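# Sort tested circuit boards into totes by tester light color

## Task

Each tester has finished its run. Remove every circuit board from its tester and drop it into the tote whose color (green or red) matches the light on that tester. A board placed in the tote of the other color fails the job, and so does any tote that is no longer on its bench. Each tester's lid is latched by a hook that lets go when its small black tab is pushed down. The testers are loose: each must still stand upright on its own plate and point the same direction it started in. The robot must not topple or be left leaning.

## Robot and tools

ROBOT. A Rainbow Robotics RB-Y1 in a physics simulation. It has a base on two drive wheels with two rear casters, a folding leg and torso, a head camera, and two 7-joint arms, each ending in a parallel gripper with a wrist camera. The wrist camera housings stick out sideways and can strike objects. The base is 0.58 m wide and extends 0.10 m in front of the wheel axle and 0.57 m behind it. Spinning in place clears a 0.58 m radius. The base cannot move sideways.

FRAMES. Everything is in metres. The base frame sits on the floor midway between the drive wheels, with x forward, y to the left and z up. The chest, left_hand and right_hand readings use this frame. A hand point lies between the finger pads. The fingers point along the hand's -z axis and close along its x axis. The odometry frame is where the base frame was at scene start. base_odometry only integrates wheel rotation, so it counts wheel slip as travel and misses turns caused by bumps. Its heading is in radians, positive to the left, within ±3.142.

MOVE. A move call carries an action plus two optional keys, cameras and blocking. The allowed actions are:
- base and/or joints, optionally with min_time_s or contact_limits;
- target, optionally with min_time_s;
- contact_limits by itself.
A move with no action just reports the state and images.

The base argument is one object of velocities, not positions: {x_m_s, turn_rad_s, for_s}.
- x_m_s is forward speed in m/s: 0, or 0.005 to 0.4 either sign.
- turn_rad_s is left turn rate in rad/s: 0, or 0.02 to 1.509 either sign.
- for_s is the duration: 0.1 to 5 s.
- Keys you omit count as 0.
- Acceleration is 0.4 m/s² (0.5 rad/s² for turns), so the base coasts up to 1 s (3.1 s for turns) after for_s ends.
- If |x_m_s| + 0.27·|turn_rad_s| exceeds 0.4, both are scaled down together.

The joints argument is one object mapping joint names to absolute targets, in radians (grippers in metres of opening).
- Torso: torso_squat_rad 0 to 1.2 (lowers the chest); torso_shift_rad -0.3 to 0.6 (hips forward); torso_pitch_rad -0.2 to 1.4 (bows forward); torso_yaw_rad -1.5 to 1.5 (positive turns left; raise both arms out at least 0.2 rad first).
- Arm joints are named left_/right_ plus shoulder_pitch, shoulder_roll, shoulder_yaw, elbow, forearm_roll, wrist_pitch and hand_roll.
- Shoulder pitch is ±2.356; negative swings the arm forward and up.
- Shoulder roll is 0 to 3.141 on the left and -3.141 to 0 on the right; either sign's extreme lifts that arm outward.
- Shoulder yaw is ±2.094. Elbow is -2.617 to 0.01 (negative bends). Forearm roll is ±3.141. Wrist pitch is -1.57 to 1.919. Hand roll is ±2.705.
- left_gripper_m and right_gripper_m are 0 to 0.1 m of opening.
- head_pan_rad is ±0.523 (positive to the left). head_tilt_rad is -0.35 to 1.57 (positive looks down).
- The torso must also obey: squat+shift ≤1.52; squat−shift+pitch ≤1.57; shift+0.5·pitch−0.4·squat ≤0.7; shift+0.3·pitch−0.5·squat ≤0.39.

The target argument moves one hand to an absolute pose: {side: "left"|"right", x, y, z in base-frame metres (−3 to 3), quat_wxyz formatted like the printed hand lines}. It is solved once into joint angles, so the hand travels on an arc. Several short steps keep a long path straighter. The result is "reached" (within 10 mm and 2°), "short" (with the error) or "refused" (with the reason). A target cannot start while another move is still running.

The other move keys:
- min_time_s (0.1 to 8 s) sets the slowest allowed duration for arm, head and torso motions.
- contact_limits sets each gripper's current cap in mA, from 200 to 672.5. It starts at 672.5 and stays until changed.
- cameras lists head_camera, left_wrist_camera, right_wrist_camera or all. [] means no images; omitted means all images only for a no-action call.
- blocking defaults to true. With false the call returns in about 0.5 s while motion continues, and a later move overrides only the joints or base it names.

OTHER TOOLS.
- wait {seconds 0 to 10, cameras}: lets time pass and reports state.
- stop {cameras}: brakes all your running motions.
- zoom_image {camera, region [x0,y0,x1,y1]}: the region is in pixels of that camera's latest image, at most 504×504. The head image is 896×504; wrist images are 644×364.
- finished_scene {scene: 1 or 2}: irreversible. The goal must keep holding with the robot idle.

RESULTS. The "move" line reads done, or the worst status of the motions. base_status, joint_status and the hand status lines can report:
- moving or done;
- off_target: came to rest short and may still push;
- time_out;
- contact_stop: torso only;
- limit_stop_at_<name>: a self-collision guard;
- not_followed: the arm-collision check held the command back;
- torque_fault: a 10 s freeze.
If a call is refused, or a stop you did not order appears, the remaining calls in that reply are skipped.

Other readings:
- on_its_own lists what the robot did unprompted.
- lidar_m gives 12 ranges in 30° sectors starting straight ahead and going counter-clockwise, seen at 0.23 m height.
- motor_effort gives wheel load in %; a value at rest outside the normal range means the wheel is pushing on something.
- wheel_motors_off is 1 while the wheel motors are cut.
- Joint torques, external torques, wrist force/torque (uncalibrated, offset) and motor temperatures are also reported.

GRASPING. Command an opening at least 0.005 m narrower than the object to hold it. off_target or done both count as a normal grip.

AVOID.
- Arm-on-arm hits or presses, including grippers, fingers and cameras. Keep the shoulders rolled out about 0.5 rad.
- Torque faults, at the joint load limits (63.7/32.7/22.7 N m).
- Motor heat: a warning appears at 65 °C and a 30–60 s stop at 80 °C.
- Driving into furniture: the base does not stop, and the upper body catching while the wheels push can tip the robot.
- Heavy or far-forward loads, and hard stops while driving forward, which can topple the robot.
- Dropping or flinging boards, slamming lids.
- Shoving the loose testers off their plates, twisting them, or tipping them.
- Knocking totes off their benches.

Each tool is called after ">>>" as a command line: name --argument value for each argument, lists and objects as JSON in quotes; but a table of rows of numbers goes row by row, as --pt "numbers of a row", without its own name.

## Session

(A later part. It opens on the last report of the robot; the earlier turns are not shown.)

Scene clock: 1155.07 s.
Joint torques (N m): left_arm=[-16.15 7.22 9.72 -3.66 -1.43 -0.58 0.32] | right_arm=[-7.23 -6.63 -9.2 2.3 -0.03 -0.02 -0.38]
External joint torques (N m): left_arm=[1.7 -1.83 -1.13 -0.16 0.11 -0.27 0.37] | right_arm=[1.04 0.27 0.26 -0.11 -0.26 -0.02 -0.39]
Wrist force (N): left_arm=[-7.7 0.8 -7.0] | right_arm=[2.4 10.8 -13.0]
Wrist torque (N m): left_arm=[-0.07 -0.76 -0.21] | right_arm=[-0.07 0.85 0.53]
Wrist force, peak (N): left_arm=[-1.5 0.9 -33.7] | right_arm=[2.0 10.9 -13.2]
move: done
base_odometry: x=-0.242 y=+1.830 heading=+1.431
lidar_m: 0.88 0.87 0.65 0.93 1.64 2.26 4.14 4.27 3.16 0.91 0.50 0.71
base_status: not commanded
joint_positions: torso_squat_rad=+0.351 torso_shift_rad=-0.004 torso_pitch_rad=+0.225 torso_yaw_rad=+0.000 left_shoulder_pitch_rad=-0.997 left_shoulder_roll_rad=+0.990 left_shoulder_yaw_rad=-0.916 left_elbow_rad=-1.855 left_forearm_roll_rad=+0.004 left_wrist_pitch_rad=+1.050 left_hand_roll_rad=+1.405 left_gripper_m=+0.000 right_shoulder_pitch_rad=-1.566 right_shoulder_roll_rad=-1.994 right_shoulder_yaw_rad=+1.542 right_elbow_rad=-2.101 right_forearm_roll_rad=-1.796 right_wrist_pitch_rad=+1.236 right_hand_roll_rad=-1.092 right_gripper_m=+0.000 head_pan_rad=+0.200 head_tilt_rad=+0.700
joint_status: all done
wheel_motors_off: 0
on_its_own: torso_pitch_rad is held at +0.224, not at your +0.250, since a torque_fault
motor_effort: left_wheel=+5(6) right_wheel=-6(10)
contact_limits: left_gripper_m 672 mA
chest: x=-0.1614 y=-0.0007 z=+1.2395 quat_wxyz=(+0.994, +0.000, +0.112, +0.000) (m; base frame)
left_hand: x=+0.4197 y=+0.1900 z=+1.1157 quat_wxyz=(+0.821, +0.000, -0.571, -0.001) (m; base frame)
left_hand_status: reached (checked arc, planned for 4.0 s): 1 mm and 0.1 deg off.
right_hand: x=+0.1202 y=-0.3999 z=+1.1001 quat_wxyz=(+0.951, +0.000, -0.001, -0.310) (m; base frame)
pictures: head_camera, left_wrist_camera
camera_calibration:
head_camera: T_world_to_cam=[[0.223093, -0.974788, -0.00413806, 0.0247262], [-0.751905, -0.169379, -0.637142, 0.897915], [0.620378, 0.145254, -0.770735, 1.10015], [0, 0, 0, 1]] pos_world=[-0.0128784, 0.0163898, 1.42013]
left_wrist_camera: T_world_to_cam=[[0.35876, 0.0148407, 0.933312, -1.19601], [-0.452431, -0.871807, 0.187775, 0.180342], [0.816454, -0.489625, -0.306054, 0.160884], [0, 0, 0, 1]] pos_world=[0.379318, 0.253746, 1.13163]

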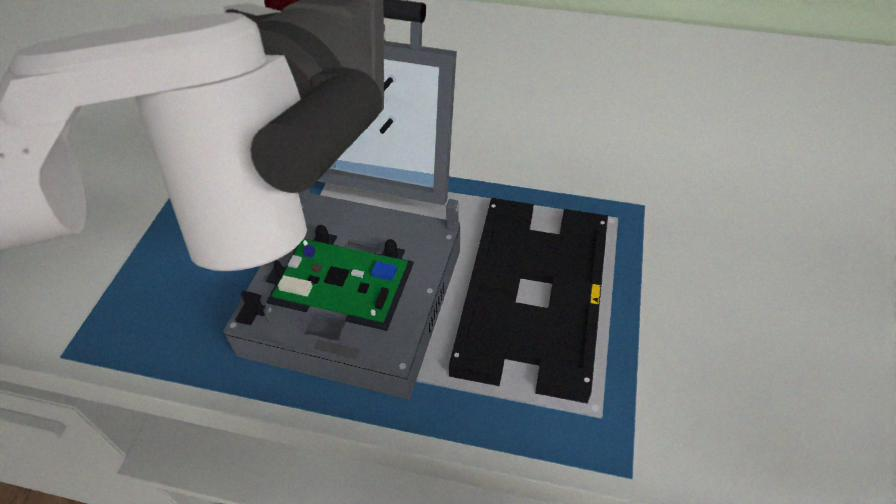

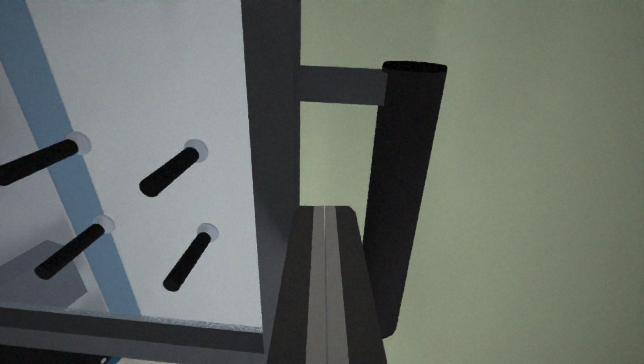

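>>> move

>>> zoom_image --camera "head_camera" --region '[200, 60, 600, 420]'

Scene clock: 1180.93 s.
Joint torques (N m): left_arm=[-16.1 7.11 9.82 -3.54 -1.32 -0.51 0.33] | right_arm=[-7.13 -6.38 -9.28 2.42 0.02 -0.11 -0.31]
External joint torques (N m): left_arm=[1.74 -1.94 -1.03 -0.04 0.22 -0.19 0.38] | right_arm=[1.14 0.52 0.17 0.01 -0.21 -0.11 -0.31]
Motor temperatures (°C): left_arm=[30 32 30 33 38 35 41] | right_arm=[35 34 29 32 45 36 36]
Wrist force (N): left_arm=[-7.5 0.5 -7.2] | right_arm=[2.2 10.8 -12.5]
Wrist torque (N m): left_arm=[-0.03 -0.74 -0.21] | right_arm=[-0.06 0.84 0.53]
Wrist force, peak (N): left_arm=[-7.7 1.1 -7.3] | right_arm=[2.3 10.8 -13.2]
base_odometry: x=-0.242 y=+1.830 heading=+1.431
lidar_m: 0.88 0.86 0.65 0.93 1.65 2.26 4.14 4.27 3.17 0.91 0.50 0.72
base_status: not commanded
joint_positions: torso_squat_rad=+0.351 torso_shift_rad=-0.004 torso_pitch_rad=+0.225 torso_yaw_rad=+0.000 left_shoulder_pitch_rad=-0.997 left_shoulder_roll_rad=+0.990 left_shoulder_yaw_rad=-0.916 left_elbow_rad=-1.855 left_forearm_roll_rad=+0.004 left_wrist_pitch_rad=+1.050 left_hand_roll_rad=+1.405 left_gripper_m=+0.000 right_shoulder_pitch_rad=-1.566 right_shoulder_roll_rad=-1.994 right_shoulder_yaw_rad=+1.542 right_elbow_rad=-2.101 right_forearm_roll_rad=-1.796 right_wrist_pitch_rad=+1.236 right_hand_roll_rad=-1.092 right_gripper_m=+0.000 head_pan_rad=+0.200 head_tilt_rad=+0.700
joint_status: all done
wheel_motors_off: 0
on_its_own: torso_pitch_rad is held at +0.224, not at your +0.250, since a torque_fault
motor_effort: left_wheel=+4(6) right_wheel=-6(10)
contact_limits: left_gripper_m 672 mA
chest: x=-0.1614 y=-0.0007 z=+1.2395 quat_wxyz=(+0.994, +0.000, +0.112, +0.000) (m; base frame)
left_hand: x=+0.4197 y=+0.1900 z=+1.1157 quat_wxyz=(+0.821, +0.000, -0.571, -0.001) (m; base frame)
left_hand_status: reached (checked arc, planned for 4.0 s): 1 mm and 0.1 deg off.
right_hand: x=+0.1202 y=-0.3999 z=+1.1001 quat_wxyz=(+0.951, +0.000, -0.001, -0.310) (m; base frame)
pictures: head_camera, left_wrist_camera, right_wrist_camera
camera_calibration:
head_camera: T_world_to_cam=[[0.223093, -0.974788, -0.00413806, 0.0247262], [-0.751905, -0.169379, -0.637142, 0.897915], [0.620378, 0.145254, -0.770735, 1.10015], [0, 0, 0, 1]] pos_world=[-0.0128784, 0.0163898, 1.42013]
left_wrist_camera: T_world_to_cam=[[0.358718, 0.0147585, 0.933329, -1.19599], [-0.452465, -0.871808, 0.187687, 0.180454], [0.816454, -0.489625, -0.306055, 0.160885], [0, 0, 0, 1]] pos_world=[0.379318, 0.253746, 1.13163]
right_wrist_camera: T_world_to_cam=[[-0.795581, 0.605572, -0.018271, 0.360292], [0.536119, 0.717741, 0.444325, -0.233076], [0.282184, 0.343701, -0.895679, 1.16058], [0, 0, 0, 1]] pos_world=[0.0840999, -0.449787, 1.14965]

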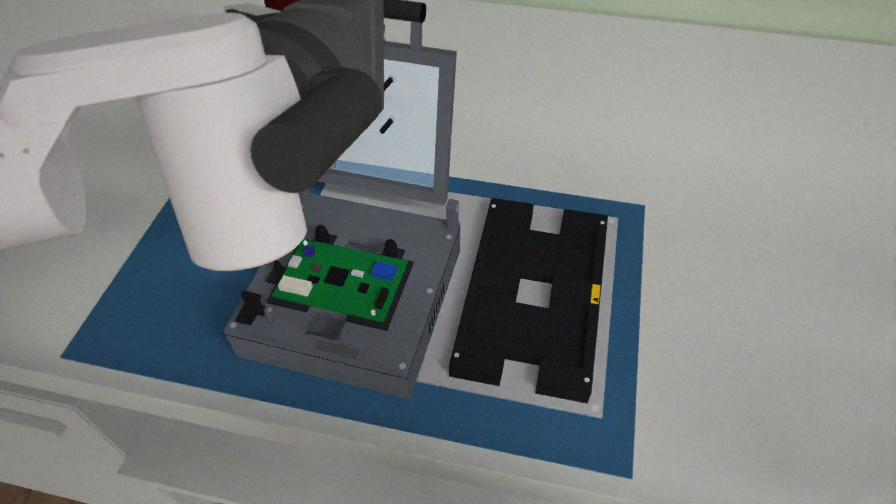

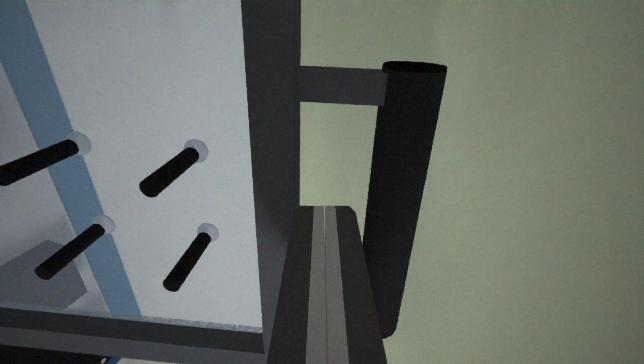

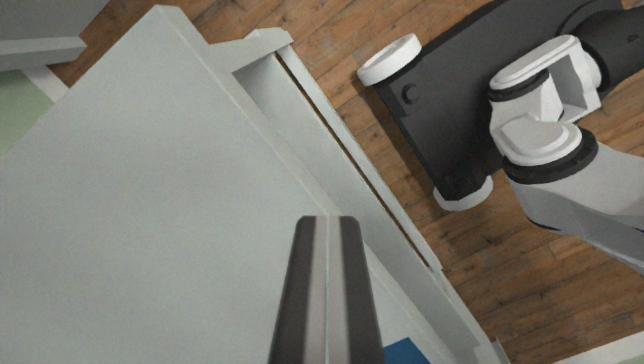

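Scaled by 1.260 from the camera's 896x504 image, which has a finer 1280x720 frame.

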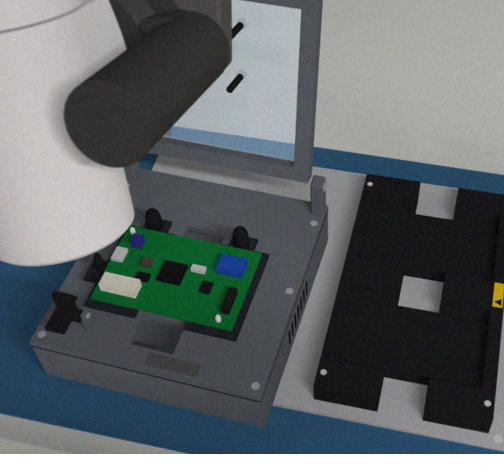

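>>> move --target '{"side":"left","x":0.391,"y":0.19,"z":1.127,"quat_wxyz":[0.821,0,-0.571,0]}' --min_time_s 2 --cameras '["head_camera","left_wrist_camera"]'

Scene clock: 1197.17 s.
Joint torques (N m): left_arm=[-14.64 9.8 12.14 -3.74 -1.11 0.03 0.4] | right_arm=[-7.31 -6.5 -9.39 2.39 -0.02 -0.01 -0.41]
External joint torques (N m): left_arm=[1.98 0.85 1.43 -0.32 0.52 0.32 0.45] | right_arm=[0.96 0.4 0.07 -0.02 -0.24 -0.01 -0.41]
Wrist force (N): left_arm=[-7.3 0.9 -7.0] | right_arm=[2.2 10.7 -12.5]
Wrist torque (N m): left_arm=[-0.08 -0.71 -0.19] | right_arm=[-0.07 0.82 0.52]
Wrist force, peak (N): left_arm=[-7.8 0.7 -7.4] | right_arm=[2.2 11.1 -12.8]
move: done
base_odometry: x=-0.242 y=+1.830 heading=+1.431
lidar_m: 0.88 0.87 0.65 0.94 1.64 2.26 4.14 4.28 3.16 0.91 0.50 0.71
base_status: not commanded
joint_positions: torso_squat_rad=+0.351 torso_shift_rad=-0.004 torso_pitch_rad=+0.225 torso_yaw_rad=+0.000 left_shoulder_pitch_rad=-0.966 left_shoulder_roll_rad=+1.048 left_shoulder_yaw_rad=-0.906 left_elbow_rad=-2.007 left_forearm_roll_rad=+0.009 left_wrist_pitch_rad=+1.142 left_hand_roll_rad=+1.422 left_gripper_m=+0.000 right_shoulder_pitch_rad=-1.566 right_shoulder_roll_rad=-1.994 right_shoulder_yaw_rad=+1.542 right_elbow_rad=-2.101 right_forearm_roll_rad=-1.796 right_wrist_pitch_rad=+1.236 right_hand_roll_rad=-1.092 right_gripper_m=+0.000 head_pan_rad=+0.200 head_tilt_rad=+0.700
joint_status: all done
wheel_motors_off: 0
on_its_own: torso_pitch_rad is held at +0.224, not at your +0.250, since a torque_fault
motor_effort: left_wheel=+4(6) right_wheel=-6(7)
contact_limits: left_gripper_m 672 mA
chest: x=-0.1614 y=-0.0007 z=+1.2395 quat_wxyz=(+0.994, +0.000, +0.112, +0.000) (m; base frame)
left_hand: x=+0.3912 y=+0.1898 z=+1.1269 quat_wxyz=(+0.821, +0.000, -0.571, +0.000) (m; base frame)
left_hand_status: reached (checked arc, planned for 2.0 s): 0 mm and 0.0 deg off.
right_hand: x=+0.1202 y=-0.3999 z=+1.1001 quat_wxyz=(+0.951, +0.000, -0.001, -0.310) (m; base frame)
pictures: head_camera, left_wrist_camera
camera_calibration:
head_camera: T_world_to_cam=[[0.223093, -0.974788, -0.00413806, 0.0247262], [-0.751905, -0.169379, -0.637142, 0.897915], [0.620378, 0.145254, -0.770735, 1.10015], [0, 0, 0, 1]] pos_world=[-0.0128784, 0.0163898, 1.42013]
left_wrist_camera: T_world_to_cam=[[0.359474, 0.0152476, 0.933031, -1.19632], [-0.451507, -0.872192, 0.188208, 0.164303], [0.816652, -0.488926, -0.306646, 0.187979], [0, 0, 0, 1]] pos_world=[0.350715, 0.253452, 1.14292]

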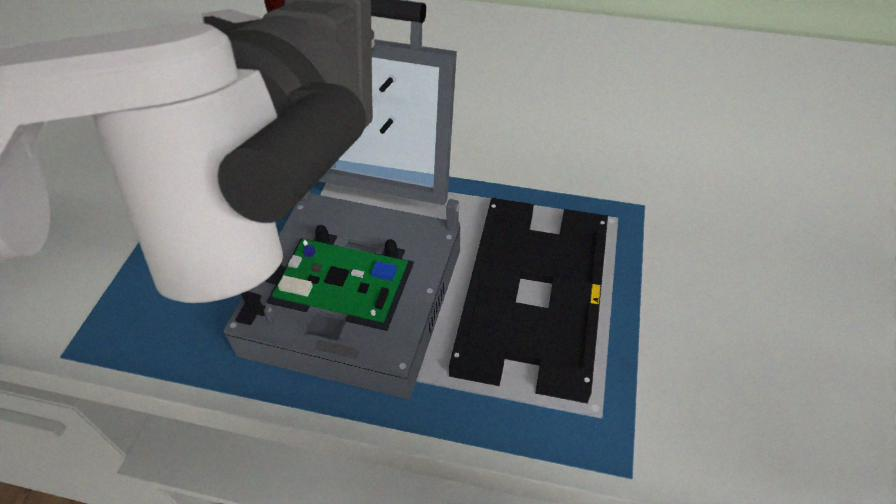

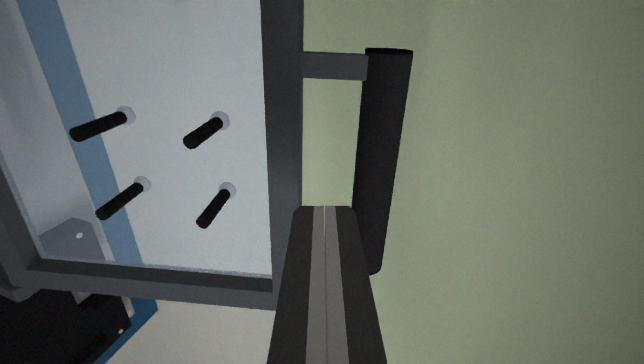

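>>> move --target '{"side":"left","x":0.363,"y":0.19,"z":1.1375,"quat_wxyz":[0.821,0,-0.571,0]}' --min_time_s 2

>>> move --target '{"side":"left","x":0.33,"y":0.19,"z":1.15,"quat_wxyz":[0.821,0,-0.571,0]}' --min_time_s 2 --cameras '["head_camera","left_wrist_camera"]'

Scene clock: 1204.00 s.
Joint torques (N m): left_arm=[-13.28 9.6 11.45 -3.61 -1.17 0.02 0.33] | right_arm=[-7.05 -6.56 -9.48 2.33 -0.06 -0.01 -0.38]
External joint torques (N m): left_arm=[2.16 0.77 1.04 -0.27 0.52 0.28 0.39] | right_arm=[1.22 0.34 -0.02 -0.08 -0.29 0 -0.38]
Wrist force (N): left_arm=[-7.2 0.7 -6.8] | right_arm=[2.2 10.8 -12.7]
Wrist torque (N m): left_arm=[-0.07 -0.67 -0.20] | right_arm=[-0.06 0.84 0.53]
Wrist force, peak (N): left_arm=[-7.6 1.1 -7.2] | right_arm=[2.1 11.0 -13.1]
move: done
base_odometry: x=-0.242 y=+1.830 heading=+1.431
lidar_m: 0.88 0.87 0.65 0.94 1.65 2.26 4.14 4.27 3.17 0.91 0.51 0.70
base_status: not commanded
joint_positions: torso_squat_rad=+0.351 torso_shift_rad=-0.004 torso_pitch_rad=+0.225 torso_yaw_rad=+0.000 left_shoulder_pitch_rad=-0.938 left_shoulder_roll_rad=+1.101 left_shoulder_yaw_rad=-0.896 left_elbow_rad=-2.147 left_forearm_roll_rad=+0.012 left_wrist_pitch_rad=+1.228 left_hand_roll_rad=+1.440 left_gripper_m=+0.000 right_shoulder_pitch_rad=-1.566 right_shoulder_roll_rad=-1.994 right_shoulder_yaw_rad=+1.542 right_elbow_rad=-2.101 right_forearm_roll_rad=-1.796 right_wrist_pitch_rad=+1.236 right_hand_roll_rad=-1.092 right_gripper_m=+0.000 head_pan_rad=+0.200 head_tilt_rad=+0.700
joint_status: all done
wheel_motors_off: 0
on_its_own: torso_pitch_rad is held at +0.224, not at your +0.250, since a torque_fault
motor_effort: left_wheel=+5(6) right_wheel=-6(8)
contact_limits: left_gripper_m 672 mA
chest: x=-0.1614 y=-0.0007 z=+1.2395 quat_wxyz=(+0.994, +0.000, +0.112, +0.000) (m; base frame)
left_hand: x=+0.3631 y=+0.1898 z=+1.1375 quat_wxyz=(+0.821, +0.000, -0.571, +0.000) (m; base frame)
left_hand_status: reached (checked arc, planned for 2.0 s): 0 mm and 0.0 deg off.
right_hand: x=+0.1202 y=-0.3999 z=+1.1001 quat_wxyz=(+0.951, +0.000, -0.001, -0.310) (m; base frame)
camera_calibration:
head_camera: T_world_to_cam=[[0.223093, -0.974788, -0.00413806, 0.0247262], [-0.751905, -0.169379, -0.637142, 0.897915], [0.620378, 0.145254, -0.770735, 1.10015], [0, 0, 0, 1]] pos_world=[-0.0128784, 0.0163898, 1.42013]
left_wrist_camera: T_world_to_cam=[[0.359474, 0.0152476, 0.933031, -1.19605], [-0.451507, -0.872192, 0.188208, 0.149684], [0.816652, -0.488926, -0.306646, 0.214065], [0, 0, 0, 1]] pos_world=[0.322715, 0.253452, 1.15342]
right_wrist_camera: T_world_to_cam=[[-0.795581, 0.605572, -0.018271, 0.360292], [0.536119, 0.717741, 0.444325, -0.233076], [0.282184, 0.343701, -0.895679, 1.16058], [0, 0, 0, 1]] pos_world=[0.0840999, -0.449787, 1.14965]

Scene clock: 1206.33 s.
Joint torques (N m): left_arm=[-12.29 9.59 11.04 -3.48 -1.16 0.13 0.43] | right_arm=[-7.11 -6.45 -9.17 2.36 -0.06 0.01 -0.31]
External joint torques (N m): left_arm=[1.79 0.91 1.15 -0.25 0.59 0.34 0.48] | right_arm=[1.16 0.45 0.28 -0.05 -0.29 0.02 -0.31]
Wrist force (N): left_arm=[-7.3 1.1 -7.2] | right_arm=[2.3 10.7 -12.8]
Wrist torque (N m): left_arm=[-0.12 -0.70 -0.21] | right_arm=[-0.03 0.85 0.52]
Wrist force, peak (N): left_arm=[-7.7 0.7 -7.2] | right_arm=[2.4 10.9 -13.1]
move: done
base_odometry: x=-0.242 y=+1.830 heading=+1.431
lidar_m: 0.88 0.86 0.65 0.93 1.64 2.26 4.13 4.27 3.17 0.90 0.51 0.69
base_status: not commanded
joint_positions: torso_squat_rad=+0.351 torso_shift_rad=-0.004 torso_pitch_rad=+0.225 torso_yaw_rad=+0.000 left_shoulder_pitch_rad=-0.909 left_shoulder_roll_rad=+1.156 left_shoulder_yaw_rad=-0.884 left_elbow_rad=-2.304 left_forearm_roll_rad=+0.016 left_wrist_pitch_rad=+1.328 left_hand_roll_rad=+1.460 left_gripper_m=+0.000 right_shoulder_pitch_rad=-1.566 right_shoulder_roll_rad=-1.994 right_shoulder_yaw_rad=+1.542 right_elbow_rad=-2.101 right_forearm_roll_rad=-1.796 right_wrist_pitch_rad=+1.236 right_hand_roll_rad=-1.092 right_gripper_m=+0.000 head_pan_rad=+0.200 head_tilt_rad=+0.700
joint_status: all done
wheel_motors_off: 0
on_its_own: torso_pitch_rad is held at +0.224, not at your +0.250, since a torque_fault
motor_effort: left_wheel=+4(6) right_wheel=-6(8)
contact_limits: left_gripper_m 672 mA
chest: x=-0.1614 y=-0.0007 z=+1.2395 quat_wxyz=(+0.994, +0.000, +0.112, +0.000) (m; base frame)
left_hand: x=+0.3302 y=+0.1898 z=+1.1499 quat_wxyz=(+0.821, +0.000, -0.571, +0.000) (m; base frame)
left_hand_status: reached (checked arc, planned for 2.0 s): 0 mm and 0.0 deg off.
right_hand: x=+0.1202 y=-0.3999 z=+1.1001 quat_wxyz=(+0.951, +0.000, -0.001, -0.310) (m; base frame)
pictures: head_camera, left_wrist_camera
camera_calibration:
head_camera: T_world_to_cam=[[0.223093, -0.974788, -0.00413806, 0.0247262], [-0.751905, -0.169379, -0.637142, 0.897915], [0.620378, 0.145254, -0.770735, 1.10015], [0, 0, 0, 1]] pos_world=[-0.0128784, 0.0163898, 1.42013]
left_wrist_camera: T_world_to_cam=[[0.359474, 0.0152476, 0.933031, -1.19585], [-0.451507, -0.872192, 0.188208, 0.132432], [0.816652, -0.488926, -0.306646, 0.244847], [0, 0, 0, 1]] pos_world=[0.289715, 0.253452, 1.16592]

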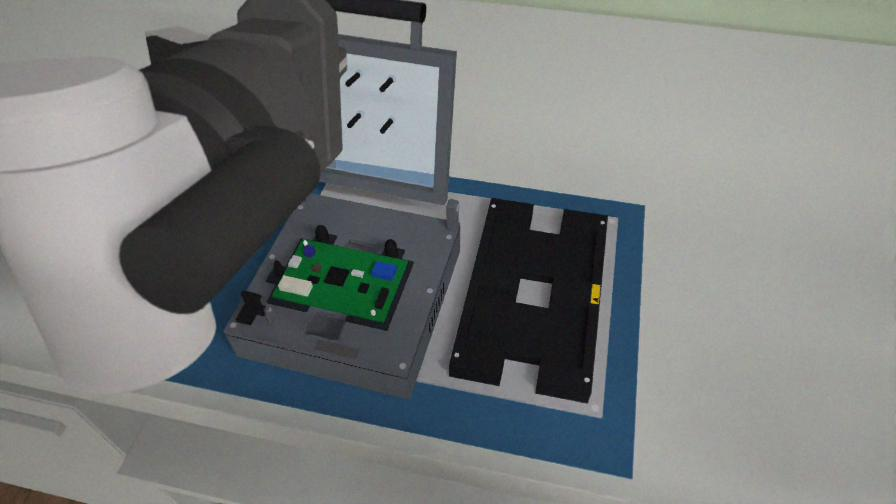

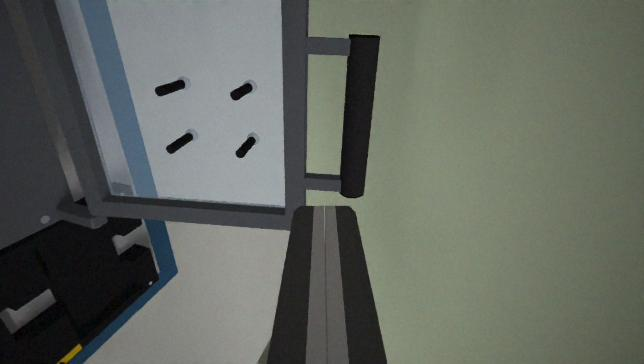

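>>> move --target '{"side":"left","x":0.25,"y":0.22,"z":1.14,"quat_wxyz":[1,0,0,-0.04]}'

>>> move --joints '{"left_gripper_m":0.088}'

>>> move --target '{"side":"left","x":0.335,"y":0.2035,"z":1.0,"quat_wxyz":[0.9992,0,0,-0.04]}' --min_time_s 2 --cameras '["head_camera","left_wrist_camera"]'

>>> zoom_image --camera "head_camera" --region '[200, 160, 500, 420]'

Scene clock: 1221.20 s.
Joint torques (N m): left_arm=[-16.46 7.56 10.13 0.16 0.05 -0.1 0.53] | right_arm=[-6.98 -6.69 -9.47 2.32 0.01 -0.07 -0.36]
External joint torques (N m): left_arm=[1.66 -1.54 0.07 0.62 0.03 -0.03 0.53] | right_arm=[1.29 0.21 -0.01 -0.09 -0.22 -0.07 -0.36]
Wrist force (N): left_arm=[-1.7 0.7 -11.0] | right_arm=[2.2 10.5 -12.8]
Wrist torque (N m): left_arm=[-0.10 -0.42 -0.23] | right_arm=[-0.03 0.84 0.54]
Wrist force, peak (N): left_arm=[-2.6 -0.7 -11.8] | right_arm=[2.6 11.1 -12.9]
move: done
base_odometry: x=-0.242 y=+1.830 heading=+1.431
lidar_m: 0.88 0.86 0.65 0.94 1.65 2.26 4.14 4.27 3.16 0.91 0.51 0.71
base_status: not commanded
joint_positions: torso_squat_rad=+0.351 torso_shift_rad=-0.004 torso_pitch_rad=+0.224 torso_yaw_rad=+0.000 left_shoulder_pitch_rad=-1.357 left_shoulder_roll_rad=+1.137 left_shoulder_yaw_rad=-0.777 left_elbow_rad=-1.715 left_forearm_roll_rad=+1.548 left_wrist_pitch_rad=+1.809 left_hand_roll_rad=+0.824 left_gripper_m=+0.000 right_shoulder_pitch_rad=-1.566 right_shoulder_roll_rad=-1.994 right_shoulder_yaw_rad=+1.542 right_elbow_rad=-2.101 right_forearm_roll_rad=-1.796 right_wrist_pitch_rad=+1.236 right_hand_roll_rad=-1.092 right_gripper_m=+0.000 head_pan_rad=+0.200 head_tilt_rad=+0.700
joint_status: all done
wheel_motors_off: 0
on_its_own: torso_pitch_rad is held at +0.224, not at your +0.250, since a torque_fault
motor_effort: left_wheel=+5(6) right_wheel=-5(8)
contact_limits: left_gripper_m 672 mA
chest: x=-0.1615 y=-0.0007 z=+1.2395 quat_wxyz=(+0.994, +0.000, +0.112, +0.000) (m; base frame)
left_hand: x=+0.2491 y=+0.2198 z=+1.1405 quat_wxyz=(+0.999, -0.001, -0.003, -0.040) (m; base frame)
left_hand_status: reached (checked arc, planned for 1.3 s): 1 mm and 0.3 deg off.
right_hand: x=+0.1201 y=-0.3999 z=+1.1001 quat_wxyz=(+0.951, +0.000, -0.001, -0.310) (m; base frame)
camera_calibration:
head_camera: T_world_to_cam=[[0.223006, -0.974808, -0.00418254, 0.0248105], [-0.751841, -0.169264, -0.637248, 0.89799], [0.620487, 0.145255, -0.770647, 1.10009], [0, 0, 0, 1]] pos_world=[-0.0129783, 0.0163894, 1.42013]
left_wrist_camera: T_world_to_cam=[[0.997878, -0.0647195, -0.0071094, -0.227568], [-0.0529556, -0.870288, 0.489687, -0.319671], [-0.0378795, -0.488272, -0.871869, 1.18014], [0, 0, 0, 1]] pos_world=[0.25486, 0.283295, 1.18385]
right_wrist_camera: T_world_to_cam=[[-0.795599, 0.605544, -0.0183784, 0.360325], [0.536029, 0.717754, 0.444411, -0.233109], [0.282302, 0.343722, -0.895634, 1.16056], [0, 0, 0, 1]] pos_world=[0.0840006, -0.449786, 1.14965]

Scene clock: 1222.73 s.
Joint torques (N m): left_arm=[-16.5 7.5 10.08 0.13 0.06 -0.15 0.53] | right_arm=[-7.1 -6.42 -9.42 2.21 -0.01 0.01 -0.37]
External joint torques (N m): left_arm=[1.62 -1.6 0.02 0.6 0.04 -0.08 0.53] | right_arm=[1.17 0.47 0.04 -0.2 -0.23 0.01 -0.37]
Wrist force (N): left_arm=[-1.7 0.9 -10.8] | right_arm=[2.2 10.6 -13.0]
Wrist torque (N m): left_arm=[-0.12 -0.40 -0.22] | right_arm=[-0.05 0.83 0.52]
Wrist force, peak (N): left_arm=[-1.6 0.9 -11.4] | right_arm=[2.1 10.6 -13.3]
move: done
base_odometry: x=-0.242 y=+1.830 heading=+1.431
lidar_m: 0.88 0.86 0.65 0.93 1.65 2.25 4.14 4.27 3.17 0.91 0.50 0.71
base_status: not commanded
joint_positions: torso_squat_rad=+0.351 torso_shift_rad=-0.004 torso_pitch_rad=+0.224 torso_yaw_rad=+0.000 left_shoulder_pitch_rad=-1.357 left_shoulder_roll_rad=+1.137 left_shoulder_yaw_rad=-0.777 left_elbow_rad=-1.715 left_forearm_roll_rad=+1.548 left_wrist_pitch_rad=+1.809 left_hand_roll_rad=+0.824 left_gripper_m=+0.088 right_shoulder_pitch_rad=-1.566 right_shoulder_roll_rad=-1.994 right_shoulder_yaw_rad=+1.542 right_elbow_rad=-2.101 right_forearm_roll_rad=-1.796 right_wrist_pitch_rad=+1.236 right_hand_roll_rad=-1.092 right_gripper_m=+0.000 head_pan_rad=+0.200 head_tilt_rad=+0.700
joint_status: all done
wheel_motors_off: 0
on_its_own: torso_pitch_rad is held at +0.224, not at your +0.250, since a torque_fault
motor_effort: left_wheel=+4(6) right_wheel=-6(7)
contact_limits: left_gripper_m 672 mA
chest: x=-0.1615 y=-0.0007 z=+1.2395 quat_wxyz=(+0.994, +0.000, +0.112, +0.000) (m; base frame)
left_hand: x=+0.2491 y=+0.2198 z=+1.1405 quat_wxyz=(+0.999, -0.001, -0.003, -0.040) (m; base frame)
right_hand: x=+0.1201 y=-0.3999 z=+1.1001 quat_wxyz=(+0.951, +0.000, -0.001, -0.310) (m; base frame)
camera_calibration:
head_camera: T_world_to_cam=[[0.223006, -0.974808, -0.00418254, 0.0248105], [-0.751841, -0.169264, -0.637248, 0.89799], [0.620487, 0.145255, -0.770647, 1.10009], [0, 0, 0, 1]] pos_world=[-0.0129783, 0.0163894, 1.42013]
left_wrist_camera: T_world_to_cam=[[0.997878, -0.0647195, -0.0071094, -0.227568], [-0.0529556, -0.870288, 0.489687, -0.319671], [-0.0378795, -0.488272, -0.871869, 1.18014], [0, 0, 0, 1]] pos_world=[0.25486, 0.283295, 1.18385]
right_wrist_camera: T_world_to_cam=[[-0.795599, 0.605544, -0.0183784, 0.360325], [0.536029, 0.717754, 0.444411, -0.233109], [0.282302, 0.343722, -0.895634, 1.16056], [0, 0, 0, 1]] pos_world=[0.0840006, -0.449786, 1.14965]

Scene clock: 1225.07 s.
Joint torques (N m): left_arm=[-20.35 7.73 7.39 -1.29 0.09 -0.31 -0.2] | right_arm=[-6.91 -6.7 -9.08 2.33 0.02 -0.09 -0.31]
External joint torques (N m): left_arm=[1.87 -1.63 -1.01 1.15 0.07 -0.23 -0.2] | right_arm=[1.36 0.19 0.38 -0.08 -0.21 -0.09 -0.31]
Wrist force (N): left_arm=[-1.8 0.8 -11.6] | right_arm=[2.1 10.8 -12.6]
Wrist torque (N m): left_arm=[-0.10 -0.42 -0.25] | right_arm=[-0.07 0.81 0.54]
Wrist force, peak (N): left_arm=[-1.6 1.0 -11.7] | right_arm=[2.6 10.8 -13.1]
move: done
base_odometry: x=-0.242 y=+1.830 heading=+1.431
lidar_m: 0.88 0.86 0.65 0.93 1.65 2.25 4.14 4.27 3.17 0.90 0.50 0.71
base_status: not commanded
joint_positions: torso_squat_rad=+0.351 torso_shift_rad=-0.004 torso_pitch_rad=+0.224 torso_yaw_rad=+0.000 left_shoulder_pitch_rad=-1.321 left_shoulder_roll_rad=+0.771 left_shoulder_yaw_rad=-0.936 left_elbow_rad=-1.096 left_forearm_roll_rad=+1.282 left_wrist_pitch_rad=+1.539 left_hand_roll_rad=+0.506 left_gripper_m=+0.088 right_shoulder_pitch_rad=-1.566 right_shoulder_roll_rad=-1.994 right_shoulder_yaw_rad=+1.542 right_elbow_rad=-2.101 right_forearm_roll_rad=-1.796 right_wrist_pitch_rad=+1.236 right_hand_roll_rad=-1.092 right_gripper_m=+0.000 head_pan_rad=+0.200 head_tilt_rad=+0.700
joint_status: all done
wheel_motors_off: 0
on_its_own: torso_pitch_rad is held at +0.224, not at your +0.250, since a torque_fault
motor_effort: left_wheel=+5(6) right_wheel=-6(8)
contact_limits: left_gripper_m 672 mA
chest: x=-0.1615 y=-0.0007 z=+1.2395 quat_wxyz=(+0.994, +0.000, +0.112, +0.000) (m; base frame)
left_hand: x=+0.3350 y=+0.2035 z=+1.0002 quat_wxyz=(+0.999, +0.000, -0.001, -0.040) (m; base frame)
left_hand_status: reached (checked arc, planned for 2.0 s): 0 mm and 0.1 deg off.
right_hand: x=+0.1201 y=-0.3999 z=+1.1001 quat_wxyz=(+0.951, +0.000, -0.001, -0.310) (m; base frame)
pictures: head_camera, left_wrist_camera
camera_calibration:
head_camera: T_world_to_cam=[[0.223006, -0.974808, -0.00418254, 0.0248105], [-0.751841, -0.169264, -0.637248, 0.89799], [0.620487, 0.145255, -0.770647, 1.10009], [0, 0, 0, 1]] pos_world=[-0.0129783, 0.0163894, 1.42013]
left_wrist_camera: T_world_to_cam=[[0.997861, -0.0643714, -0.0113702, -0.311151], [-0.0506232, -0.871044, 0.48859, -0.260216], [-0.0413551, -0.486969, -0.87244, 1.05468], [0, 0, 0, 1]] pos_world=[0.340929, 0.266907, 1.04374]

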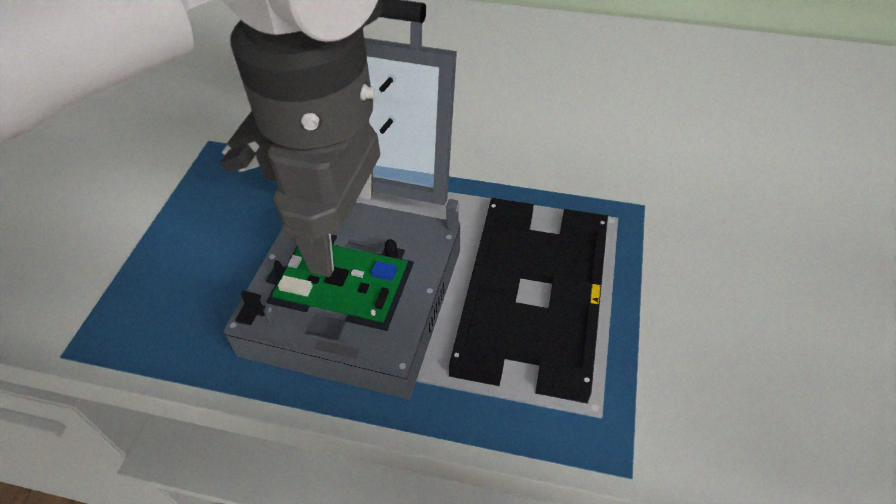

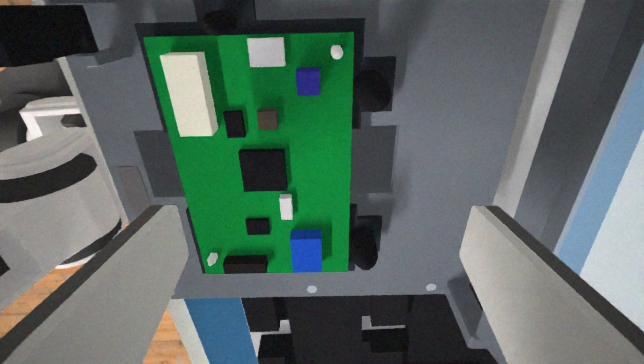

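Scaled by 1.680 from the camera's 896x504 image, which has a finer 1280x720 frame.

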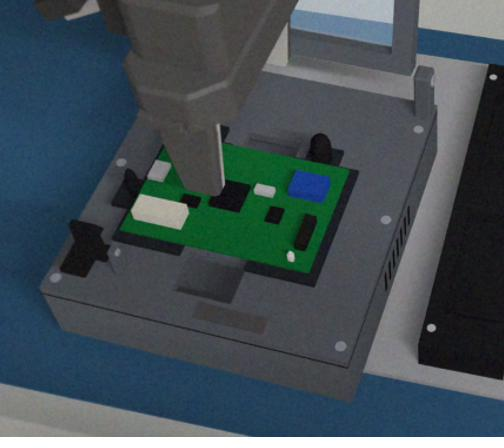

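>>> move --target '{"side":"left","x":0.307,"y":0.202,"z":0.965,"quat_wxyz":[0.9996,0,0,-0.025]}' --min_time_s 2 --cameras '["head_camera","left_wrist_camera"]'

>>> zoom_image --camera "head_camera" --region '[200, 160, 500, 420]'

Scene clock: 1234.53 s.
Joint torques (N m): left_arm=[-18.75 10.03 7.6 -3.2 0.07 -0.37 0.39] | right_arm=[-7.2 -6.53 -9.09 2.21 -0.06 -0.13 -0.22]
External joint torques (N m): left_arm=[2.11 0.83 -1.36 -0.55 0.05 -0.3 0.39] | right_arm=[1.07 0.37 0.37 -0.19 -0.28 -0.12 -0.22]
Wrist force (N): left_arm=[-1.3 1.0 -11.2] | right_arm=[2.2 10.6 -12.5]
Wrist torque (N m): left_arm=[-0.13 -0.34 -0.24] | right_arm=[-0.03 0.83 0.53]
Wrist force, peak (N): left_arm=[-1.3 1.0 -11.6] | right_arm=[2.0 10.9 -13.2]
move: done
base_odometry: x=-0.242 y=+1.830 heading=+1.431
lidar_m: 0.88 0.87 0.66 0.94 1.64 2.25 4.14 4.28 3.16 0.90 0.50 0.71
base_status: not commanded
joint_positions: torso_squat_rad=+0.351 torso_shift_rad=-0.004 torso_pitch_rad=+0.224 torso_yaw_rad=+0.000 left_shoulder_pitch_rad=-1.212 left_shoulder_roll_rad=+0.808 left_shoulder_yaw_rad=-0.953 left_elbow_rad=-1.254 left_forearm_roll_rad=+1.249 left_wrist_pitch_rad=+1.484 left_hand_roll_rad=+0.626 left_gripper_m=+0.088 right_shoulder_pitch_rad=-1.566 right_shoulder_roll_rad=-1.994 right_shoulder_yaw_rad=+1.542 right_elbow_rad=-2.101 right_forearm_roll_rad=-1.796 right_wrist_pitch_rad=+1.236 right_hand_roll_rad=-1.092 right_gripper_m=+0.000 head_pan_rad=+0.200 head_tilt_rad=+0.700
joint_status: all done
wheel_motors_off: 0
on_its_own: torso_pitch_rad is held at +0.224, not at your +0.250, since a torque_fault
motor_effort: left_wheel=+4(7) right_wheel=-4(8)
contact_limits: left_gripper_m 672 mA
chest: x=-0.1615 y=-0.0007 z=+1.2395 quat_wxyz=(+0.994, +0.000, +0.112, +0.000) (m; base frame)
left_hand: x=+0.3071 y=+0.2017 z=+0.9653 quat_wxyz=(+1.000, +0.000, +0.000, -0.025) (m; base frame)
left_hand_status: reached (checked arc, planned for 2.0 s): 0 mm and 0.1 deg off.
right_hand: x=+0.1201 y=-0.3999 z=+1.1001 quat_wxyz=(+0.951, +0.000, -0.001, -0.310) (m; base frame)
pictures: head_camera, left_wrist_camera
camera_calibration:
head_camera: T_world_to_cam=[[0.223006, -0.974808, -0.00418254, 0.0248105], [-0.751841, -0.169264, -0.637248, 0.89799], [0.620487, 0.145255, -0.770647, 1.10009], [0, 0, 0, 1]] pos_world=[-0.0129783, 0.0163894, 1.42013]
left_wrist_camera: T_world_to_cam=[[0.999304, -0.0350498, -0.0127806, -0.288854], [-0.0243214, -0.871819, 0.489225, -0.254625], [-0.0282896, -0.488573, -0.872064, 1.018], [0, 0, 0, 1]] pos_world=[0.311258, 0.265258, 1.00864]

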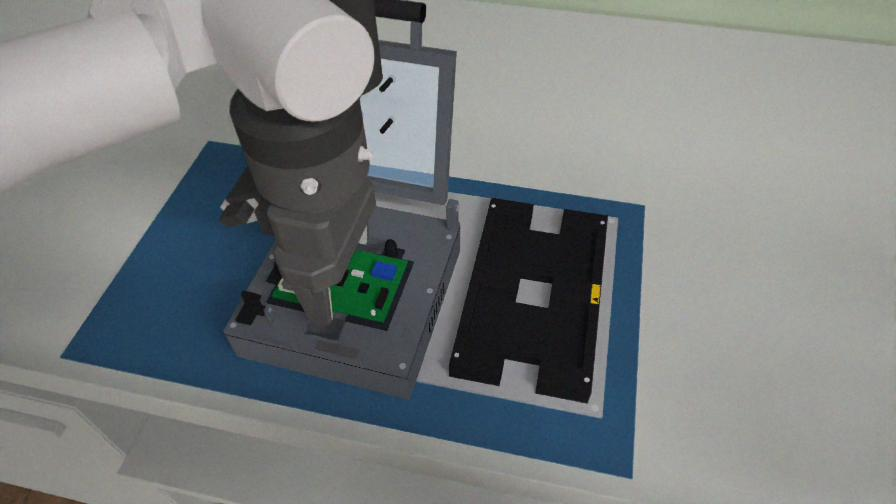

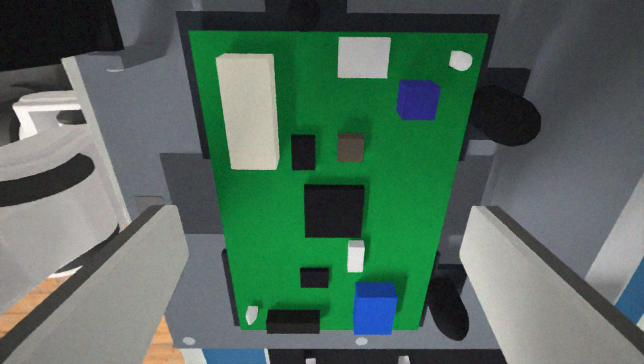

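Scaled by 1.680 from the camera's 896x504 image, which has a finer 1280x720 frame.

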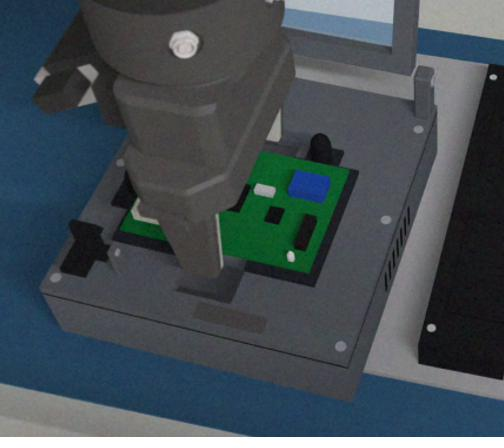

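>>> move --target '{"side":"left","x":0.31,"y":0.197,"z":0.946,"quat_wxyz":[0.9996,0,0,-0.02]}' --min_time_s 2 --cameras '["head_camera","left_wrist_camera"]'

>>> zoom_image --camera "head_camera" --region '[200, 160, 500, 420]'

Scene clock: 1244.07 s.
Joint torques (N m): left_arm=[-18.78 6.82 7 -1.52 0.02 -0.44 -0.27] | right_arm=[-7.21 -6.45 -9.4 2.25 -0.04 -0.01 -0.33]
External joint torques (N m): left_arm=[2.26 -2.18 -1.61 1.25 0 -0.37 -0.27] | right_arm=[1.06 0.45 0.05 -0.16 -0.27 0 -0.33]
Wrist force (N): left_arm=[-1.5 1.0 -11.0] | right_arm=[1.9 10.5 -12.9]
Wrist torque (N m): left_arm=[-0.15 -0.40 -0.23] | right_arm=[-0.05 0.79 0.52]
Wrist force, peak (N): left_arm=[-1.3 0.9 -11.5] | right_arm=[2.1 11.0 -13.1]
move: done
base_odometry: x=-0.242 y=+1.830 heading=+1.431
lidar_m: 0.88 0.87 0.65 0.93 1.64 2.26 4.13 4.26 3.17 0.90 0.51 0.70
base_status: not commanded
joint_positions: torso_squat_rad=+0.351 torso_shift_rad=-0.004 torso_pitch_rad=+0.224 torso_yaw_rad=+0.000 left_shoulder_pitch_rad=-1.203 left_shoulder_roll_rad=+0.762 left_shoulder_yaw_rad=-0.968 left_elbow_rad=-1.189 left_forearm_roll_rad=+1.226 left_wrist_pitch_rad=+1.445 left_hand_roll_rad=+0.617 left_gripper_m=+0.088 right_shoulder_pitch_rad=-1.566 right_shoulder_roll_rad=-1.994 right_shoulder_yaw_rad=+1.542 right_elbow_rad=-2.101 right_forearm_roll_rad=-1.796 right_wrist_pitch_rad=+1.236 right_hand_roll_rad=-1.092 right_gripper_m=+0.000 head_pan_rad=+0.200 head_tilt_rad=+0.700
joint_status: all done
wheel_motors_off: 0
on_its_own: torso_pitch_rad is held at +0.224, not at your +0.250, since a torque_fault
motor_effort: left_wheel=+3(6) right_wheel=-7(7)
contact_limits: left_gripper_m 672 mA
chest: x=-0.1615 y=-0.0007 z=+1.2395 quat_wxyz=(+0.994, +0.000, +0.112, +0.000) (m; base frame)
left_hand: x=+0.3102 y=+0.1971 z=+0.9463 quat_wxyz=(+1.000, +0.000, +0.000, -0.020) (m; base frame)
left_hand_status: reached (checked arc, planned for 2.0 s): 0 mm and 0.0 deg off.
right_hand: x=+0.1201 y=-0.3999 z=+1.1001 quat_wxyz=(+0.951, +0.000, -0.001, -0.310) (m; base frame)
pictures: head_camera, left_wrist_camera
camera_calibration:
head_camera: T_world_to_cam=[[0.223006, -0.974808, -0.00418254, 0.0248105], [-0.751841, -0.169264, -0.637248, 0.89799], [0.620487, 0.145255, -0.770647, 1.10009], [0, 0, 0, 1]] pos_world=[-0.0129783, 0.0163894, 1.42013]
left_wrist_camera: T_world_to_cam=[[0.999637, -0.0243432, -0.0115871, -0.295618], [-0.0155802, -0.872363, 0.488611, -0.251441], [-0.0220025, -0.488253, -0.872425, 0.997693], [0, 0, 0, 1]] pos_world=[0.313545, 0.260582, 0.989844]

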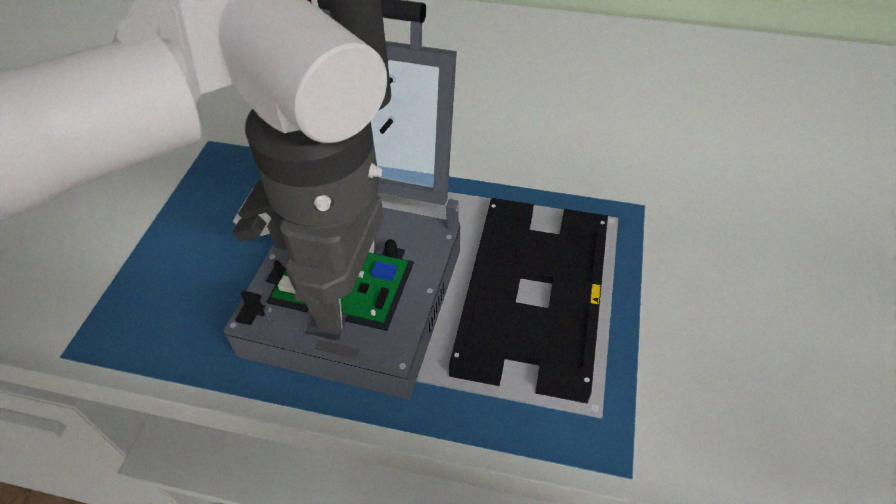

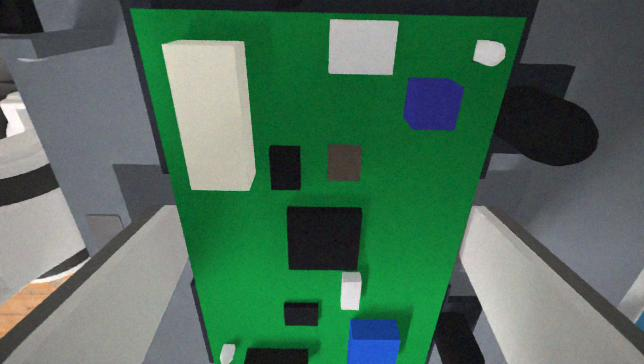

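Scaled by 1.680 from the camera's 896x504 image, which has a finer 1280x720 frame.

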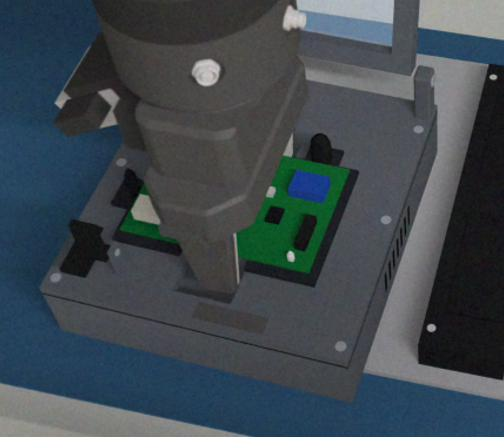

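>>> move --joints '{"left_gripper_m":0.055}' --cameras '["head_camera","left_wrist_camera"]'

>>> move --target '{"side":"left","x":0.31,"y":0.197,"z":0.966,"quat_wxyz":[0.9996,0,0,-0.02]}' --min_time_s 2 --cameras '["head_camera","left_wrist_camera"]'

Scene clock: 1249.83 s.
Joint torques (N m): left_arm=[-19.15 7.25 7.63 -1.56 -0.14 -0.63 -0.1] | right_arm=[-7.05 -6.51 -9.47 2.37 0.04 -0.08 -0.4]
External joint torques (N m): left_arm=[1.88 -1.75 -0.97 1.2 -0.17 -0.56 -0.1] | right_arm=[1.22 0.39 -0.01 -0.04 -0.18 -0.07 -0.4]
Wrist force (N): left_arm=[-4.9 1.4 -8.2] | right_arm=[2.3 10.7 -12.6]
Wrist torque (N m): left_arm=[-0.16 -0.31 -0.35] | right_arm=[-0.06 0.85 0.51]
Wrist force, peak (N): left_arm=[-3.6 1.2 -10.9] | right_arm=[2.4 10.8 -13.1]
move: off_target
base_odometry: x=-0.242 y=+1.830 heading=+1.431
lidar_m: 0.88 0.86 0.65 0.93 1.65 2.26 4.13 4.28 3.16 0.91 0.51 0.71
base_status: not commanded
joint_positions: torso_squat_rad=+0.351 torso_shift_rad=-0.004 torso_pitch_rad=+0.224 torso_yaw_rad=+0.000 left_shoulder_pitch_rad=-1.203 left_shoulder_roll_rad=+0.762 left_shoulder_yaw_rad=-0.968 left_elbow_rad=-1.189 left_forearm_roll_rad=+1.226 left_wrist_pitch_rad=+1.445 left_hand_roll_rad=+0.617 left_gripper_m=+0.070 right_shoulder_pitch_rad=-1.566 right_shoulder_roll_rad=-1.994 right_shoulder_yaw_rad=+1.542 right_elbow_rad=-2.101 right_forearm_roll_rad=-1.796 right_wrist_pitch_rad=+1.236 right_hand_roll_rad=-1.092 right_gripper_m=+0.000 head_pan_rad=+0.200 head_tilt_rad=+0.700
joint_status: left_gripper_m off_target (ended at +0.070, target +0.055)
wheel_motors_off: 0
on_its_own: torso_pitch_rad is held at +0.224, not at your +0.250, since a torque_fault
motor_effort: left_wheel=+4(6) right_wheel=-6(7)
contact_limits: left_gripper_m 672 mA
chest: x=-0.1615 y=-0.0007 z=+1.2395 quat_wxyz=(+0.994, +0.000, +0.112, +0.000) (m; base frame)
left_hand: x=+0.3101 y=+0.1971 z=+0.9463 quat_wxyz=(+1.000, +0.000, +0.000, -0.020) (m; base frame)
right_hand: x=+0.1201 y=-0.3999 z=+1.1001 quat_wxyz=(+0.951, +0.000, -0.001, -0.310) (m; base frame)
pictures: head_camera, left_wrist_camera
camera_calibration:
head_camera: T_world_to_cam=[[0.223009, -0.974808, -0.00415117, 0.024766], [-0.751789, -0.169274, -0.637307, 0.898074], [0.620549, 0.145246, -0.770599, 1.10002], [0, 0, 0, 1]] pos_world=[-0.0129784, 0.0163894, 1.42013]
left_wrist_camera: T_world_to_cam=[[0.999631, -0.0243995, -0.0118996, -0.295192], [-0.0154796, -0.872429, 0.488496, -0.251294], [-0.0223007, -0.488132, -0.872485, 0.997725], [0, 0, 0, 1]] pos_world=[0.313443, 0.260583, 0.989744]

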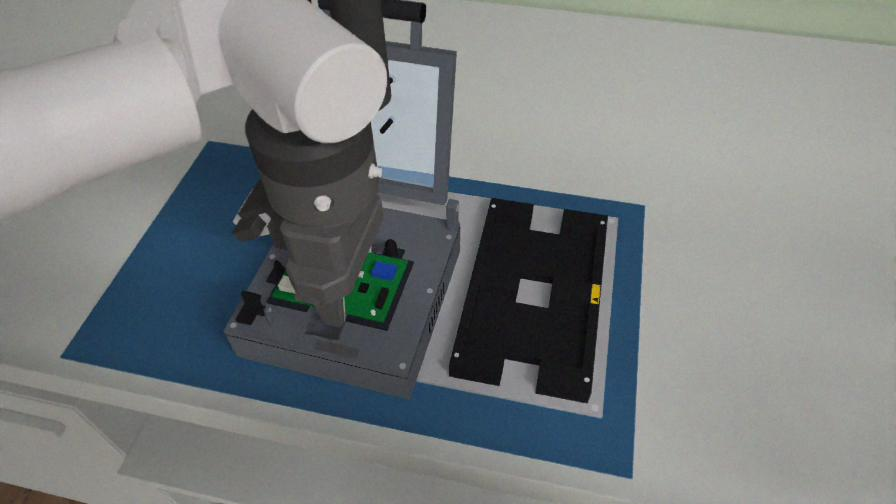

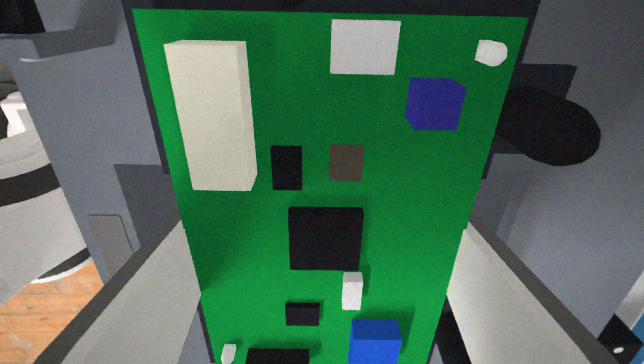

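Scene clock: 1252.17 s.
Joint torques (N m): left_arm=[-21.09 9.98 10.08 -3.15 0.44 0.26 0.47] | right_arm=[-7.3 -6.51 -9.24 2.47 0.02 -0.08 -0.25]
External joint torques (N m): left_arm=[-0.03 0.9 1.21 -0.47 0.42 0.33 0.47] | right_arm=[0.97 0.38 0.22 0.06 -0.21 -0.07 -0.25]
Wrist force (N): left_arm=[-1.2 0.9 -11.5] | right_arm=[2.1 10.6 -12.9]
Wrist torque (N m): left_arm=[-0.12 -0.34 -0.25] | right_arm=[-0.06 0.83 0.52]
Wrist force, peak (N): left_arm=[-1.1 -0.7 -15.6] | right_arm=[2.3 10.9 -13.1]
move: done
base_odometry: x=-0.242 y=+1.830 heading=+1.431
lidar_m: 0.88 0.86 0.65 0.94 1.65 2.27 4.14 4.28 3.16 0.90 0.50 0.71
base_status: not commanded
joint_positions: torso_squat_rad=+0.351 torso_shift_rad=-0.004 torso_pitch_rad=+0.224 torso_yaw_rad=+0.000 left_shoulder_pitch_rad=-1.223 left_shoulder_roll_rad=+0.790 left_shoulder_yaw_rad=-0.954 left_elbow_rad=-1.232 left_forearm_roll_rad=+1.246 left_wrist_pitch_rad=+1.487 left_hand_roll_rad=+0.635 left_gripper_m=+0.070 right_shoulder_pitch_rad=-1.566 right_shoulder_roll_rad=-1.994 right_shoulder_yaw_rad=+1.542 right_elbow_rad=-2.101 right_forearm_roll_rad=-1.796 right_wrist_pitch_rad=+1.236 right_hand_roll_rad=-1.092 right_gripper_m=+0.000 head_pan_rad=+0.200 head_tilt_rad=+0.700
joint_status: all done
wheel_motors_off: 0
on_its_own: torso_pitch_rad is held at +0.224, not at your +0.250, since a torque_fault
motor_effort: left_wheel=+4(6) right_wheel=-6(7)
contact_limits: left_gripper_m 672 mA
chest: x=-0.1615 y=-0.0007 z=+1.2395 quat_wxyz=(+0.994, +0.000, +0.112, +0.000) (m; base frame)
left_hand: x=+0.3099 y=+0.1969 z=+0.9658 quat_wxyz=(+1.000, +0.000, +0.000, -0.020) (m; base frame)
left_hand_status: reached (checked arc, planned for 2.0 s): 0 mm and 0.0 deg off.
right_hand: x=+0.1201 y=-0.3999 z=+1.1001 quat_wxyz=(+0.951, +0.000, -0.001, -0.310) (m; base frame)
pictures: head_camera, left_wrist_camera
camera_calibration:
head_camera: T_world_to_cam=[[0.223009, -0.974808, -0.00415117, 0.024766], [-0.751789, -0.169274, -0.637307, 0.898074], [0.620549, 0.145246, -0.770599, 1.10002], [0, 0, 0, 1]] pos_world=[-0.0129784, 0.0163894, 1.42013]
left_wrist_camera: T_world_to_cam=[[0.99961, -0.024789, -0.0128309, -0.293808], [-0.0153686, -0.872509, 0.488356, -0.260779], [-0.0233009, -0.487968, -0.87255, 1.01502], [0, 0, 0, 1]] pos_world=[0.313337, 0.260484, 1.00924]

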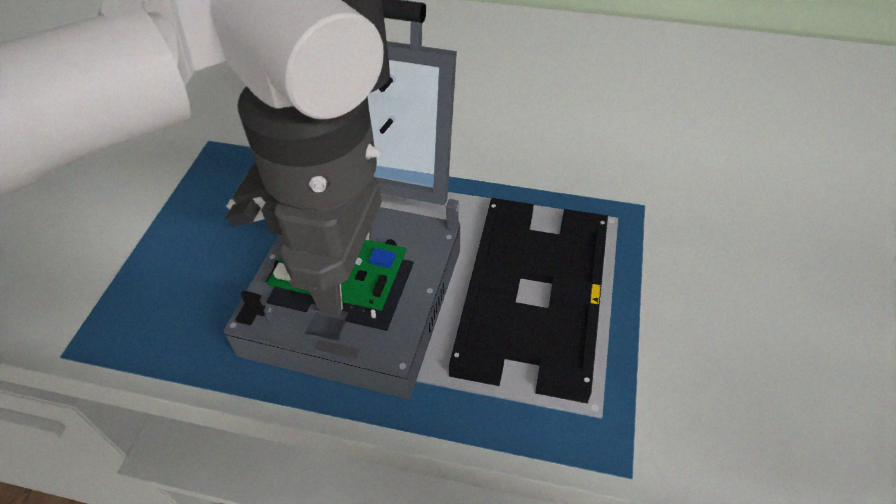

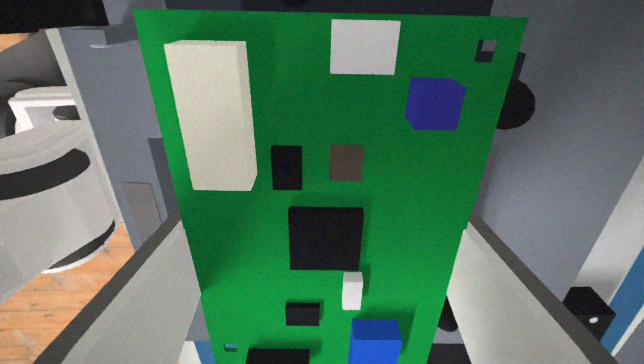

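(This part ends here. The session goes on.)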